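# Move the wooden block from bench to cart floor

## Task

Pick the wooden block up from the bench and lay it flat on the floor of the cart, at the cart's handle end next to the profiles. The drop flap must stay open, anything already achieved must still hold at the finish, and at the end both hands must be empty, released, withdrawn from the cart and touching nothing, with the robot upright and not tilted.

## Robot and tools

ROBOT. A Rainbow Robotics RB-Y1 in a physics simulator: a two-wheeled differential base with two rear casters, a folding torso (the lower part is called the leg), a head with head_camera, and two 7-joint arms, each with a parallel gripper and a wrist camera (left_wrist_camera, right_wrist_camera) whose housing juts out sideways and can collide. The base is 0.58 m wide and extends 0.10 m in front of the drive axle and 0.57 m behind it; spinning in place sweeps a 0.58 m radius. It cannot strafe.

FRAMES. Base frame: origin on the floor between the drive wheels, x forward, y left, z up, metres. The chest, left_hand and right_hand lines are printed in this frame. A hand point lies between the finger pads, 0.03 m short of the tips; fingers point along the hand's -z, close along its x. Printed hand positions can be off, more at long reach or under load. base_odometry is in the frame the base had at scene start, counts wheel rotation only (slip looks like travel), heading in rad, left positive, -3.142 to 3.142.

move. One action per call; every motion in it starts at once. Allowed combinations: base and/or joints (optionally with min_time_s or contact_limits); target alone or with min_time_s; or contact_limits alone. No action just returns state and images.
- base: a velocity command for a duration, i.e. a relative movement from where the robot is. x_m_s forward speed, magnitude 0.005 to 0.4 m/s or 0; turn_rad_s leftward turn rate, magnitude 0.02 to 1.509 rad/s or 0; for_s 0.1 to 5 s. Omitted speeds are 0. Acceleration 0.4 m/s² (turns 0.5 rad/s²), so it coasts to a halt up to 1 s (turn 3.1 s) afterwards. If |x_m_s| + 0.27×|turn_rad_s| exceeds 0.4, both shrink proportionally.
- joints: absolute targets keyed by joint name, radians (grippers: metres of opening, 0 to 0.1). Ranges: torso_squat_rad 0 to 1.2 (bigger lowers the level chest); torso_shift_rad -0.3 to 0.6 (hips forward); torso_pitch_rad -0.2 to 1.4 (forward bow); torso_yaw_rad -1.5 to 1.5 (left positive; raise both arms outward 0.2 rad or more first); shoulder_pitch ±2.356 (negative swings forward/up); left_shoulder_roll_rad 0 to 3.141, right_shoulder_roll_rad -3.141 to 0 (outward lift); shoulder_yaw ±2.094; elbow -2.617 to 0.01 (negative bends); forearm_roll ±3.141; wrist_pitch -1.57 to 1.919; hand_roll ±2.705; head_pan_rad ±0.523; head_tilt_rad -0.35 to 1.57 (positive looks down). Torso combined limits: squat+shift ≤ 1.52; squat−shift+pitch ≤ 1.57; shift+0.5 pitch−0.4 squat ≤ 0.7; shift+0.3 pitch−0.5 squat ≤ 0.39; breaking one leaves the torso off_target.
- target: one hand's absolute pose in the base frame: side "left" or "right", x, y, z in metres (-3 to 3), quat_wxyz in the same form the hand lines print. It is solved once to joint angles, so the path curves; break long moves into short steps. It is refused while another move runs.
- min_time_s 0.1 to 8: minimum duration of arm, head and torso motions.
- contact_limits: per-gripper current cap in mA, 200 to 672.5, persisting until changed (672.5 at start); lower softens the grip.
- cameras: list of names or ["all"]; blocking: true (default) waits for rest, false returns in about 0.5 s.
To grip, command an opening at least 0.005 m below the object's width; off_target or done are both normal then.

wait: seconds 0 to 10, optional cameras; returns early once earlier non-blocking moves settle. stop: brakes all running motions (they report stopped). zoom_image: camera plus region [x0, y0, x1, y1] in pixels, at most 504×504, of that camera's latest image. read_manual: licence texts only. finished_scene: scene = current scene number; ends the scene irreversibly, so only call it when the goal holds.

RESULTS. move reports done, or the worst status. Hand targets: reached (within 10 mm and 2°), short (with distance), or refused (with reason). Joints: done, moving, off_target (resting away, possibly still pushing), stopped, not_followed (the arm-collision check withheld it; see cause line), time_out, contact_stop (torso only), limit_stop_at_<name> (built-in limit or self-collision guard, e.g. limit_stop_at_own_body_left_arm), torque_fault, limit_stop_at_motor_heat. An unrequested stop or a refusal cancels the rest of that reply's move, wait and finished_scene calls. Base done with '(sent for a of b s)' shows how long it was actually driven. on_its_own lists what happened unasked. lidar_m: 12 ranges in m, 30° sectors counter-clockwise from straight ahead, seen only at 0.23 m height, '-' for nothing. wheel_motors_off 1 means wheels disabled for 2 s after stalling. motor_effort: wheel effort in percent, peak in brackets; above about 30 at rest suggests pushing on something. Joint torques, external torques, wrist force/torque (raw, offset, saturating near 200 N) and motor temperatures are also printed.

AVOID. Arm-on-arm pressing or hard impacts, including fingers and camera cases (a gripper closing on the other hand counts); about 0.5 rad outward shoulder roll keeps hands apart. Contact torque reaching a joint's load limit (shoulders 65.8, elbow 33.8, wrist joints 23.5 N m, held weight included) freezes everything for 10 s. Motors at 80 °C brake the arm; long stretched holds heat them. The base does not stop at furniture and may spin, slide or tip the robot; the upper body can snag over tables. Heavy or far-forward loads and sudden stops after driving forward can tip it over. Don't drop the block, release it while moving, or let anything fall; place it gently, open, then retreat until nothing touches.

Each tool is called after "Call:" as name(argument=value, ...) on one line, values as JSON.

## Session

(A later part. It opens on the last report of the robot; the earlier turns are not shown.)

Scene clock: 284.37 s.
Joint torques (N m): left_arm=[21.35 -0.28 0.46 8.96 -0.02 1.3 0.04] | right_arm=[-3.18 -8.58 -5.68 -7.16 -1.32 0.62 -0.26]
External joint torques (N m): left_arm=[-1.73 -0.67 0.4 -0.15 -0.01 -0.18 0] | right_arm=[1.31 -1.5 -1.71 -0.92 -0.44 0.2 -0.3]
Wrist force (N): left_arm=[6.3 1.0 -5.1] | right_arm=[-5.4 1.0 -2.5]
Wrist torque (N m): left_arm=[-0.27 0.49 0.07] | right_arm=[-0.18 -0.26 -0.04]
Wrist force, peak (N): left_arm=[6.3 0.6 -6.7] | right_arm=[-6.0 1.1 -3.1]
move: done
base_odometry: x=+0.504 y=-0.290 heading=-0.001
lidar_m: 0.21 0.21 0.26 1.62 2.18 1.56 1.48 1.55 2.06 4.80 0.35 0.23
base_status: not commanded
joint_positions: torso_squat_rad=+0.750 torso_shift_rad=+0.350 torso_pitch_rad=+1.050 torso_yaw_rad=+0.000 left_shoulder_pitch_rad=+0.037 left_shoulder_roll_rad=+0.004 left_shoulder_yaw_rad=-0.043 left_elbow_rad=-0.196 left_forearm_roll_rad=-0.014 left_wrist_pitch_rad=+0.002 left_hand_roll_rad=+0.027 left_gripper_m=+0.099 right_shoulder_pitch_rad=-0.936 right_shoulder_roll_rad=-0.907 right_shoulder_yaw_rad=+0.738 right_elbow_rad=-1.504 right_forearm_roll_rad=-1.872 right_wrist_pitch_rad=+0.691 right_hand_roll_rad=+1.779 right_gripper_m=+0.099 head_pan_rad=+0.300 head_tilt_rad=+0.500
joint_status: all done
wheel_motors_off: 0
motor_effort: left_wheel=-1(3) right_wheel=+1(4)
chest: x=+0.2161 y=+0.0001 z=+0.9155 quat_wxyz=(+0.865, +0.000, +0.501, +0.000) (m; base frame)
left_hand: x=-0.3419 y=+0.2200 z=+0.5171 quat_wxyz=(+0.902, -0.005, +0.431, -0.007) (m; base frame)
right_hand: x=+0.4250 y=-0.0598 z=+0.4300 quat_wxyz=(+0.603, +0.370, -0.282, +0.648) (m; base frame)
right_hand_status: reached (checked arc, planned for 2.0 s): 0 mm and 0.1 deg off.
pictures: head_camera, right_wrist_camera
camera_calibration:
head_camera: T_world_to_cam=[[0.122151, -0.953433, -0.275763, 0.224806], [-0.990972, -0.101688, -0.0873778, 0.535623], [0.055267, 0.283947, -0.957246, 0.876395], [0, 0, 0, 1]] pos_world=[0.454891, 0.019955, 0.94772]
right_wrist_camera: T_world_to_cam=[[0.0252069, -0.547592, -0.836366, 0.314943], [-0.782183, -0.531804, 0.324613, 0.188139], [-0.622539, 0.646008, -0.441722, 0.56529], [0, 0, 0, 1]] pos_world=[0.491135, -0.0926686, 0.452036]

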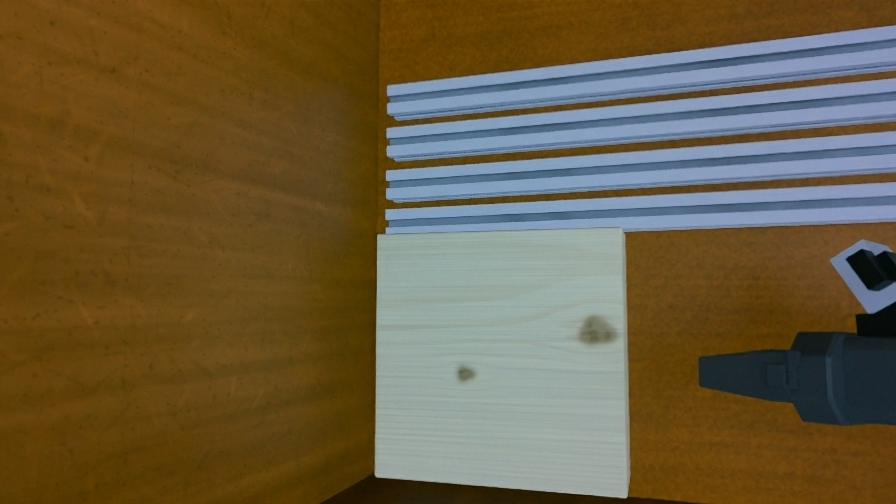

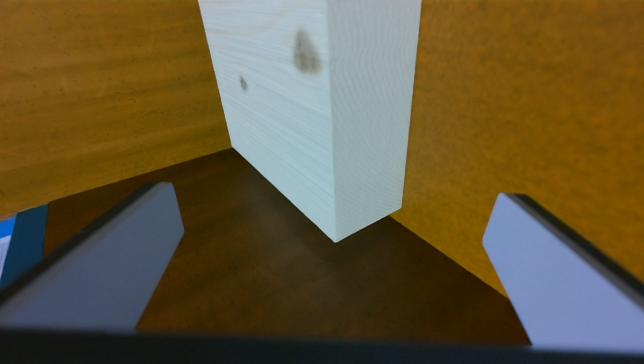

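Call:
move(target={"side":"right","x":0.50,"y":-0.03,"z":0.58,"quat_wxyz":[0.641,0.299,-0.299,0.641]}, min_time_s=2)

Call:
move(target={"side":"right","x":0.60,"y":-0.03,"z":0.70,"quat_wxyz":[0.641,0.299,-0.299,0.641]}, min_time_s=1.5)

Call:
move(target={"side":"right","x":0.60,"y":-0.06,"z":0.86,"quat_wxyz":[0.5,0.5,-0.5,0.5]}, min_time_s=2, cameras=["head_camera"])

Scene clock: 292.47 s.
Joint torques (N m): left_arm=[21.4 -0.55 0.59 8.86 -0.08 1.33 0.07] | right_arm=[-9.29 -9.48 -8.27 -7.7 -0.35 -1.2 -0.05]
External joint torques (N m): left_arm=[-1.69 -0.94 0.53 -0.24 -0.06 -0.16 0.02] | right_arm=[-1.13 -0.94 -1.3 -0.94 0.01 -0.05 -0.09]
Wrist force (N): left_arm=[5.7 1.2 -5.4] | right_arm=[-5.7 1.8 -2.7]
Wrist torque (N m): left_arm=[-0.28 0.41 0.08] | right_arm=[-0.24 -0.30 -0.05]
Wrist force, peak (N): left_arm=[6.5 1.0 -6.7] | right_arm=[-6.1 1.2 -3.0]
move: done
base_odometry: x=+0.504 y=-0.290 heading=-0.001
lidar_m: 0.19 0.21 0.26 1.65 2.18 1.55 1.48 1.54 2.07 4.79 0.36 0.23
base_status: not commanded
joint_positions: torso_squat_rad=+0.750 torso_shift_rad=+0.350 torso_pitch_rad=+1.050 torso_yaw_rad=+0.000 left_shoulder_pitch_rad=+0.037 left_shoulder_roll_rad=+0.004 left_shoulder_yaw_rad=-0.043 left_elbow_rad=-0.196 left_forearm_roll_rad=-0.014 left_wrist_pitch_rad=+0.002 left_hand_roll_rad=+0.027 left_gripper_m=+0.099 right_shoulder_pitch_rad=-1.122 right_shoulder_roll_rad=-1.214 right_shoulder_yaw_rad=+0.727 right_elbow_rad=-2.120 right_forearm_roll_rad=-1.319 right_wrist_pitch_rad=+0.613 right_hand_roll_rad=+0.746 right_gripper_m=+0.099 head_pan_rad=+0.300 head_tilt_rad=+0.500
joint_status: all done
wheel_motors_off: 0
motor_effort: left_wheel=-2(2) right_wheel=+1(3)
chest: x=+0.2161 y=+0.0001 z=+0.9155 quat_wxyz=(+0.865, +0.000, +0.501, +0.000) (m; base frame)
left_hand: x=-0.3419 y=+0.2200 z=+0.5171 quat_wxyz=(+0.902, -0.005, +0.431, -0.007) (m; base frame)
right_hand: x=+0.5005 y=-0.0301 z=+0.5800 quat_wxyz=(+0.639, +0.303, -0.301, +0.640) (m; base frame)
right_hand_status: reached (checked arc, planned for 2.0 s): 1 mm and 0.6 deg off.
pictures: none

Scene clock: 294.30 s.
Joint torques (N m): left_arm=[21.18 -0.4 0.85 8.99 -0.14 1.36 0] | right_arm=[-15.1 -11.37 -10.55 -3.96 -0.75 -1.1 -0.22]
External joint torques (N m): left_arm=[-1.9 -0.8 0.8 -0.11 -0.12 -0.13 -0.04] | right_arm=[-1.91 -1.62 -0.98 0.15 -0.24 0.1 -0.26]
Wrist force (N): left_arm=[5.9 1.1 -5.9] | right_arm=[-5.1 1.6 -2.6]
Wrist torque (N m): left_arm=[-0.26 0.47 0.08] | right_arm=[-0.19 -0.23 -0.03]
Wrist force, peak (N): left_arm=[6.6 1.0 -6.0] | right_arm=[-5.4 1.9 -4.0]
move: done
base_odometry: x=+0.504 y=-0.290 heading=-0.001
lidar_m: 0.20 0.20 0.27 1.65 2.19 1.55 1.48 1.55 2.07 4.80 0.34 0.23
base_status: not commanded
joint_positions: torso_squat_rad=+0.750 torso_shift_rad=+0.350 torso_pitch_rad=+1.050 torso_yaw_rad=+0.000 left_shoulder_pitch_rad=+0.037 left_shoulder_roll_rad=+0.004 left_shoulder_yaw_rad=-0.043 left_elbow_rad=-0.196 left_forearm_roll_rad=-0.014 left_wrist_pitch_rad=+0.002 left_hand_roll_rad=+0.027 left_gripper_m=+0.099 right_shoulder_pitch_rad=-1.481 right_shoulder_roll_rad=-1.270 right_shoulder_yaw_rad=+0.558 right_elbow_rad=-2.037 right_forearm_roll_rad=-1.643 right_wrist_pitch_rad=+0.925 right_hand_roll_rad=+0.679 right_gripper_m=+0.099 head_pan_rad=+0.300 head_tilt_rad=+0.500
joint_status: all done
wheel_motors_off: 0
motor_effort: left_wheel=-1(2) right_wheel=+2(3)
chest: x=+0.2161 y=+0.0001 z=+0.9155 quat_wxyz=(+0.865, +0.000, +0.501, +0.000) (m; base frame)
left_hand: x=-0.3419 y=+0.2200 z=+0.5171 quat_wxyz=(+0.902, -0.005, +0.431, -0.007) (m; base frame)
right_hand: x=+0.5997 y=-0.0299 z=+0.6999 quat_wxyz=(+0.641, +0.299, -0.299, +0.641) (m; base frame)
right_hand_status: reached (checked arc, planned for 1.5 s): 0 mm and 0.0 deg off.
pictures: none

Scene clock: 296.63 s.
Joint torques (N m): left_arm=[21.27 -0.67 0.55 8.79 -0.25 1.37 0.02] | right_arm=[-9.33 -9.91 -10.04 -4.1 -1.59 -0.72 0.13]
External joint torques (N m): left_arm=[-1.82 -1.06 0.5 -0.32 -0.23 -0.11 -0.02] | right_arm=[1.03 1.95 -1.07 0.3 -0.28 -0.15 0.08]
Wrist force (N): left_arm=[6.3 0.9 -5.6] | right_arm=[-6.4 1.5 0.9]
Wrist torque (N m): left_arm=[-0.23 0.51 0.07] | right_arm=[-0.26 -0.28 -0.23]
Wrist force, peak (N): left_arm=[6.2 0.5 -6.4] | right_arm=[-7.0 1.6 1.0]
move: done
base_odometry: x=+0.504 y=-0.290 heading=-0.001
lidar_m: 0.20 0.21 0.27 1.64 2.19 1.56 1.48 1.54 2.06 4.80 0.35 0.22
base_status: not commanded
joint_positions: torso_squat_rad=+0.750 torso_shift_rad=+0.350 torso_pitch_rad=+1.050 torso_yaw_rad=+0.000 left_shoulder_pitch_rad=+0.037 left_shoulder_roll_rad=+0.004 left_shoulder_yaw_rad=-0.043 left_elbow_rad=-0.196 left_forearm_roll_rad=-0.014 left_wrist_pitch_rad=+0.002 left_hand_roll_rad=+0.027 left_gripper_m=+0.099 right_shoulder_pitch_rad=-1.103 right_shoulder_roll_rad=-1.219 right_shoulder_yaw_rad=+0.022 right_elbow_rad=-2.022 right_forearm_roll_rad=-2.463 right_wrist_pitch_rad=+0.875 right_hand_roll_rad=+1.270 right_gripper_m=+0.099 head_pan_rad=+0.300 head_tilt_rad=+0.500
joint_status: all done
wheel_motors_off: 0
motor_effort: left_wheel=-1(2) right_wheel=+2(3)
chest: x=+0.2161 y=+0.0001 z=+0.9155 quat_wxyz=(+0.865, +0.000, +0.501, +0.000) (m; base frame)
left_hand: x=-0.3419 y=+0.2200 z=+0.5171 quat_wxyz=(+0.902, -0.005, +0.431, -0.007) (m; base frame)
right_hand: x=+0.5997 y=-0.0598 z=+0.8601 quat_wxyz=(+0.500, +0.499, -0.500, +0.500) (m; base frame)
right_hand_status: reached (checked arc, planned for 2.0 s): 0 mm and 0.1 deg off.
pictures: head_camera
camera_calibration:
head_camera: T_world_to_cam=[[0.122151, -0.953433, -0.275763, 0.224806], [-0.990972, -0.101688, -0.0873778, 0.535623], [0.055267, 0.283947, -0.957246, 0.876395], [0, 0, 0, 1]] pos_world=[0.454891, 0.019955, 0.94772]

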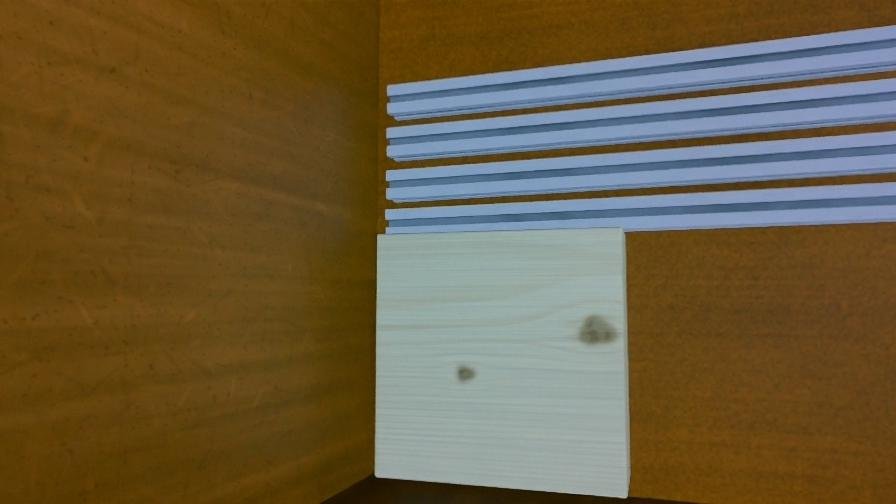

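Call:
move(joints={"torso_squat_rad":0.6,"torso_shift_rad":0.1,"torso_pitch_rad":0.6})

Call:
move(base={"x_m_s":-0.3,"for_s":1.6}, joints={"head_pan_rad":0.1,"head_tilt_rad":0.3}, cameras=["head_camera"])

Scene clock: 300.43 s.
Joint torques (N m): left_arm=[13.03 -0.23 0.64 5.46 -0.08 0.56 -0.05] | right_arm=[-12.62 -10.68 -10.34 -1.42 -1.26 -1.32 0.11]
External joint torques (N m): left_arm=[-1.31 -0.56 0.6 -0.19 -0.07 -0.19 -0.07] | right_arm=[0.54 0.95 -1.22 -0.13 -0.31 -0.01 0.07]
Wrist force (N): left_arm=[3.4 1.8 -6.6] | right_arm=[-5.9 4.5 0.7]
Wrist torque (N m): left_arm=[-0.36 0.32 0.11] | right_arm=[-0.41 -0.28 -0.25]
Wrist force, peak (N): left_arm=[5.2 1.5 -7.3] | right_arm=[-7.4 1.9 1.3]
move: done
base_odometry: x=+0.504 y=-0.290 heading=-0.001
lidar_m: 0.20 0.20 0.27 1.63 2.17 1.55 1.48 1.54 2.06 4.80 0.35 0.22
base_status: not commanded
joint_positions: torso_squat_rad=+0.600 torso_shift_rad=+0.100 torso_pitch_rad=+0.600 torso_yaw_rad=+0.000 left_shoulder_pitch_rad=+0.037 left_shoulder_roll_rad=+0.004 left_shoulder_yaw_rad=-0.043 left_elbow_rad=-0.196 left_forearm_roll_rad=-0.014 left_wrist_pitch_rad=+0.002 left_hand_roll_rad=+0.027 left_gripper_m=+0.099 right_shoulder_pitch_rad=-1.103 right_shoulder_roll_rad=-1.219 right_shoulder_yaw_rad=+0.022 right_elbow_rad=-2.022 right_forearm_roll_rad=-2.463 right_wrist_pitch_rad=+0.875 right_hand_roll_rad=+1.270 right_gripper_m=+0.099 head_pan_rad=+0.300 head_tilt_rad=+0.500
joint_status: all done
wheel_motors_off: 0
motor_effort: left_wheel=+0(4) right_wheel=+3(5)
chest: x=+0.0044 y=+0.0001 z=+1.1107 quat_wxyz=(+0.955, +0.000, +0.295, +0.000) (m; base frame)
left_hand: x=-0.3246 y=+0.2200 z=+0.5092 quat_wxyz=(+0.976, -0.003, +0.219, -0.008) (m; base frame)
right_hand: x=+0.3739 y=-0.0598 z=+1.2278 quat_wxyz=(+0.376, +0.375, -0.599, +0.599) (m; base frame)
pictures: none

Scene clock: 303.20 s.
Joint torques (N m): left_arm=[12.85 -0.71 0.59 5.6 -0.01 0.57 0.01] | right_arm=[-13.56 -10.79 -9.89 -1.52 -1.33 -1.25 0.04]
External joint torques (N m): left_arm=[-1.49 -1.05 0.55 -0.05 0 -0.18 -0.01] | right_arm=[-0.41 0.84 -0.77 -0.23 -0.39 0.06 0]
Wrist force (N): left_arm=[3.7 1.3 -7.8] | right_arm=[-6.0 3.7 0.6]
Wrist torque (N m): left_arm=[-0.28 0.34 0.06] | right_arm=[-0.33 -0.30 -0.24]
Wrist force, peak (N): left_arm=[4.5 1.0 -8.0] | right_arm=[-6.5 4.3 1.2]
move: done
base_odometry: x=+0.024 y=-0.289 heading=+0.000
lidar_m: 0.69 0.70 1.83 4.44 1.47 1.05 0.99 1.04 1.39 3.54 1.14 0.75
base_status: done (sent for 1.6 of 1.6 s)
joint_positions: torso_squat_rad=+0.600 torso_shift_rad=+0.100 torso_pitch_rad=+0.600 torso_yaw_rad=+0.000 left_shoulder_pitch_rad=+0.037 left_shoulder_roll_rad=+0.004 left_shoulder_yaw_rad=-0.043 left_elbow_rad=-0.196 left_forearm_roll_rad=-0.014 left_wrist_pitch_rad=+0.002 left_hand_roll_rad=+0.027 left_gripper_m=+0.099 right_shoulder_pitch_rad=-1.103 right_shoulder_roll_rad=-1.219 right_shoulder_yaw_rad=+0.022 right_elbow_rad=-2.022 right_forearm_roll_rad=-2.463 right_wrist_pitch_rad=+0.875 right_hand_roll_rad=+1.270 right_gripper_m=+0.099 head_pan_rad=+0.100 head_tilt_rad=+0.300
joint_status: all done
wheel_motors_off: 0
motor_effort: left_wheel=+12(39) right_wheel=-10(26)
chest: x=+0.0044 y=+0.0001 z=+1.1107 quat_wxyz=(+0.955, +0.000, +0.295, +0.000) (m; base frame)
left_hand: x=-0.3246 y=+0.2200 z=+0.5092 quat_wxyz=(+0.976, -0.003, +0.219, -0.008) (m; base frame)
right_hand: x=+0.3739 y=-0.0598 z=+1.2277 quat_wxyz=(+0.376, +0.375, -0.599, +0.599) (m; base frame)
pictures: head_camera
camera_calibration:
head_camera: T_world_to_cam=[[0.0747505, -0.993408, -0.0869057, 0.0988164], [-0.747601, 0.00184659, -0.664145, 0.991994], [0.659928, 0.114616, -0.742535, 0.793901], [0, 0, 0, 1]] pos_world=[0.210312, 0.00533958, 1.25691]

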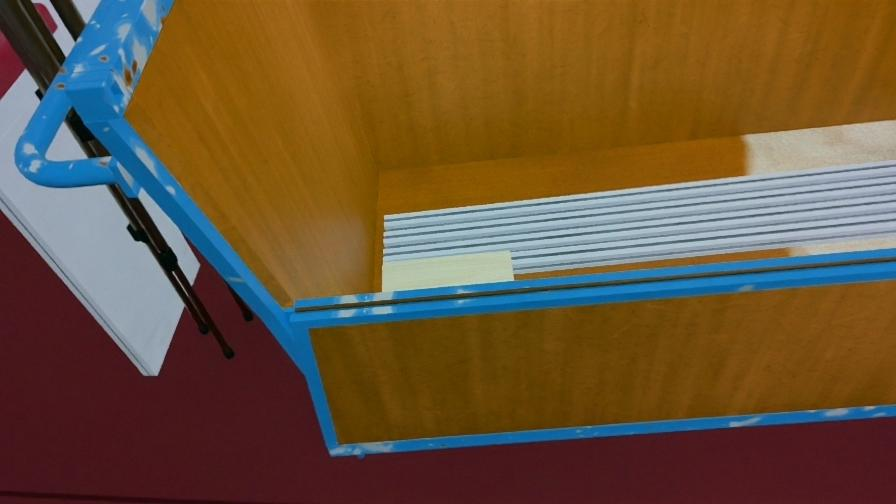

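Call:
move(joints={"torso_squat_rad":0.4,"torso_shift_rad":0.0,"torso_pitch_rad":0.05})

Call:
finished_scene(scene=2)

Scene clock: 306.90 s.
Joint torques (N m): left_arm=[-0.62 -0.59 0.66 0 -0.15 -0.53 -0.06] | right_arm=[-13.55 -7.64 -7.74 2.82 -0.51 -1.89 0.09]
External joint torques (N m): left_arm=[-0.61 -0.76 0.64 0.01 -0.16 -0.2 -0.05] | right_arm=[-0.57 0.61 -0.88 0.03 -0.25 -0.04 0.07]
Wrist force (N): left_arm=[-0.3 1.0 -8.3] | right_arm=[-4.0 6.4 0.6]
Wrist torque (N m): left_arm=[-0.26 0.09 0.13] | right_arm=[-0.45 -0.19 -0.22]
Wrist force, peak (N): left_arm=[1.8 1.8 -8.6] | right_arm=[-5.3 6.3 0.4]
move: done
base_odometry: x=+0.024 y=-0.289 heading=+0.001
lidar_m: 0.68 0.70 1.83 4.44 1.48 1.06 0.99 1.06 1.41 3.54 1.15 0.73
base_status: not commanded
joint_positions: torso_squat_rad=+0.400 torso_shift_rad=+0.000 torso_pitch_rad=+0.050 torso_yaw_rad=+0.000 left_shoulder_pitch_rad=+0.037 left_shoulder_roll_rad=+0.004 left_shoulder_yaw_rad=-0.043 left_elbow_rad=-0.196 left_forearm_roll_rad=-0.014 left_wrist_pitch_rad=+0.002 left_hand_roll_rad=+0.027 left_gripper_m=+0.099 right_shoulder_pitch_rad=-1.103 right_shoulder_roll_rad=-1.219 right_shoulder_yaw_rad=+0.022 right_elbow_rad=-2.022 right_forearm_roll_rad=-2.463 right_wrist_pitch_rad=+0.875 right_hand_roll_rad=+1.270 right_gripper_m=+0.099 head_pan_rad=+0.100 head_tilt_rad=+0.300
joint_status: all done
wheel_motors_off: 0
motor_effort: left_wheel=+14(16) right_wheel=-13(16)
chest: x=-0.2126 y=+0.0001 z=+1.2343 quat_wxyz=(+1.000, +0.000, +0.025, +0.000) (m; base frame)
left_hand: x=-0.1785 y=+0.2200 z=+0.5495 quat_wxyz=(+0.998, -0.001, -0.054, -0.009) (m; base frame)
right_hand: x=+0.0413 y=-0.0598 z=+1.5272 quat_wxyz=(+0.199, +0.199, -0.679, +0.678) (m; base frame)
pictures: none

The scene is finished: the task was done.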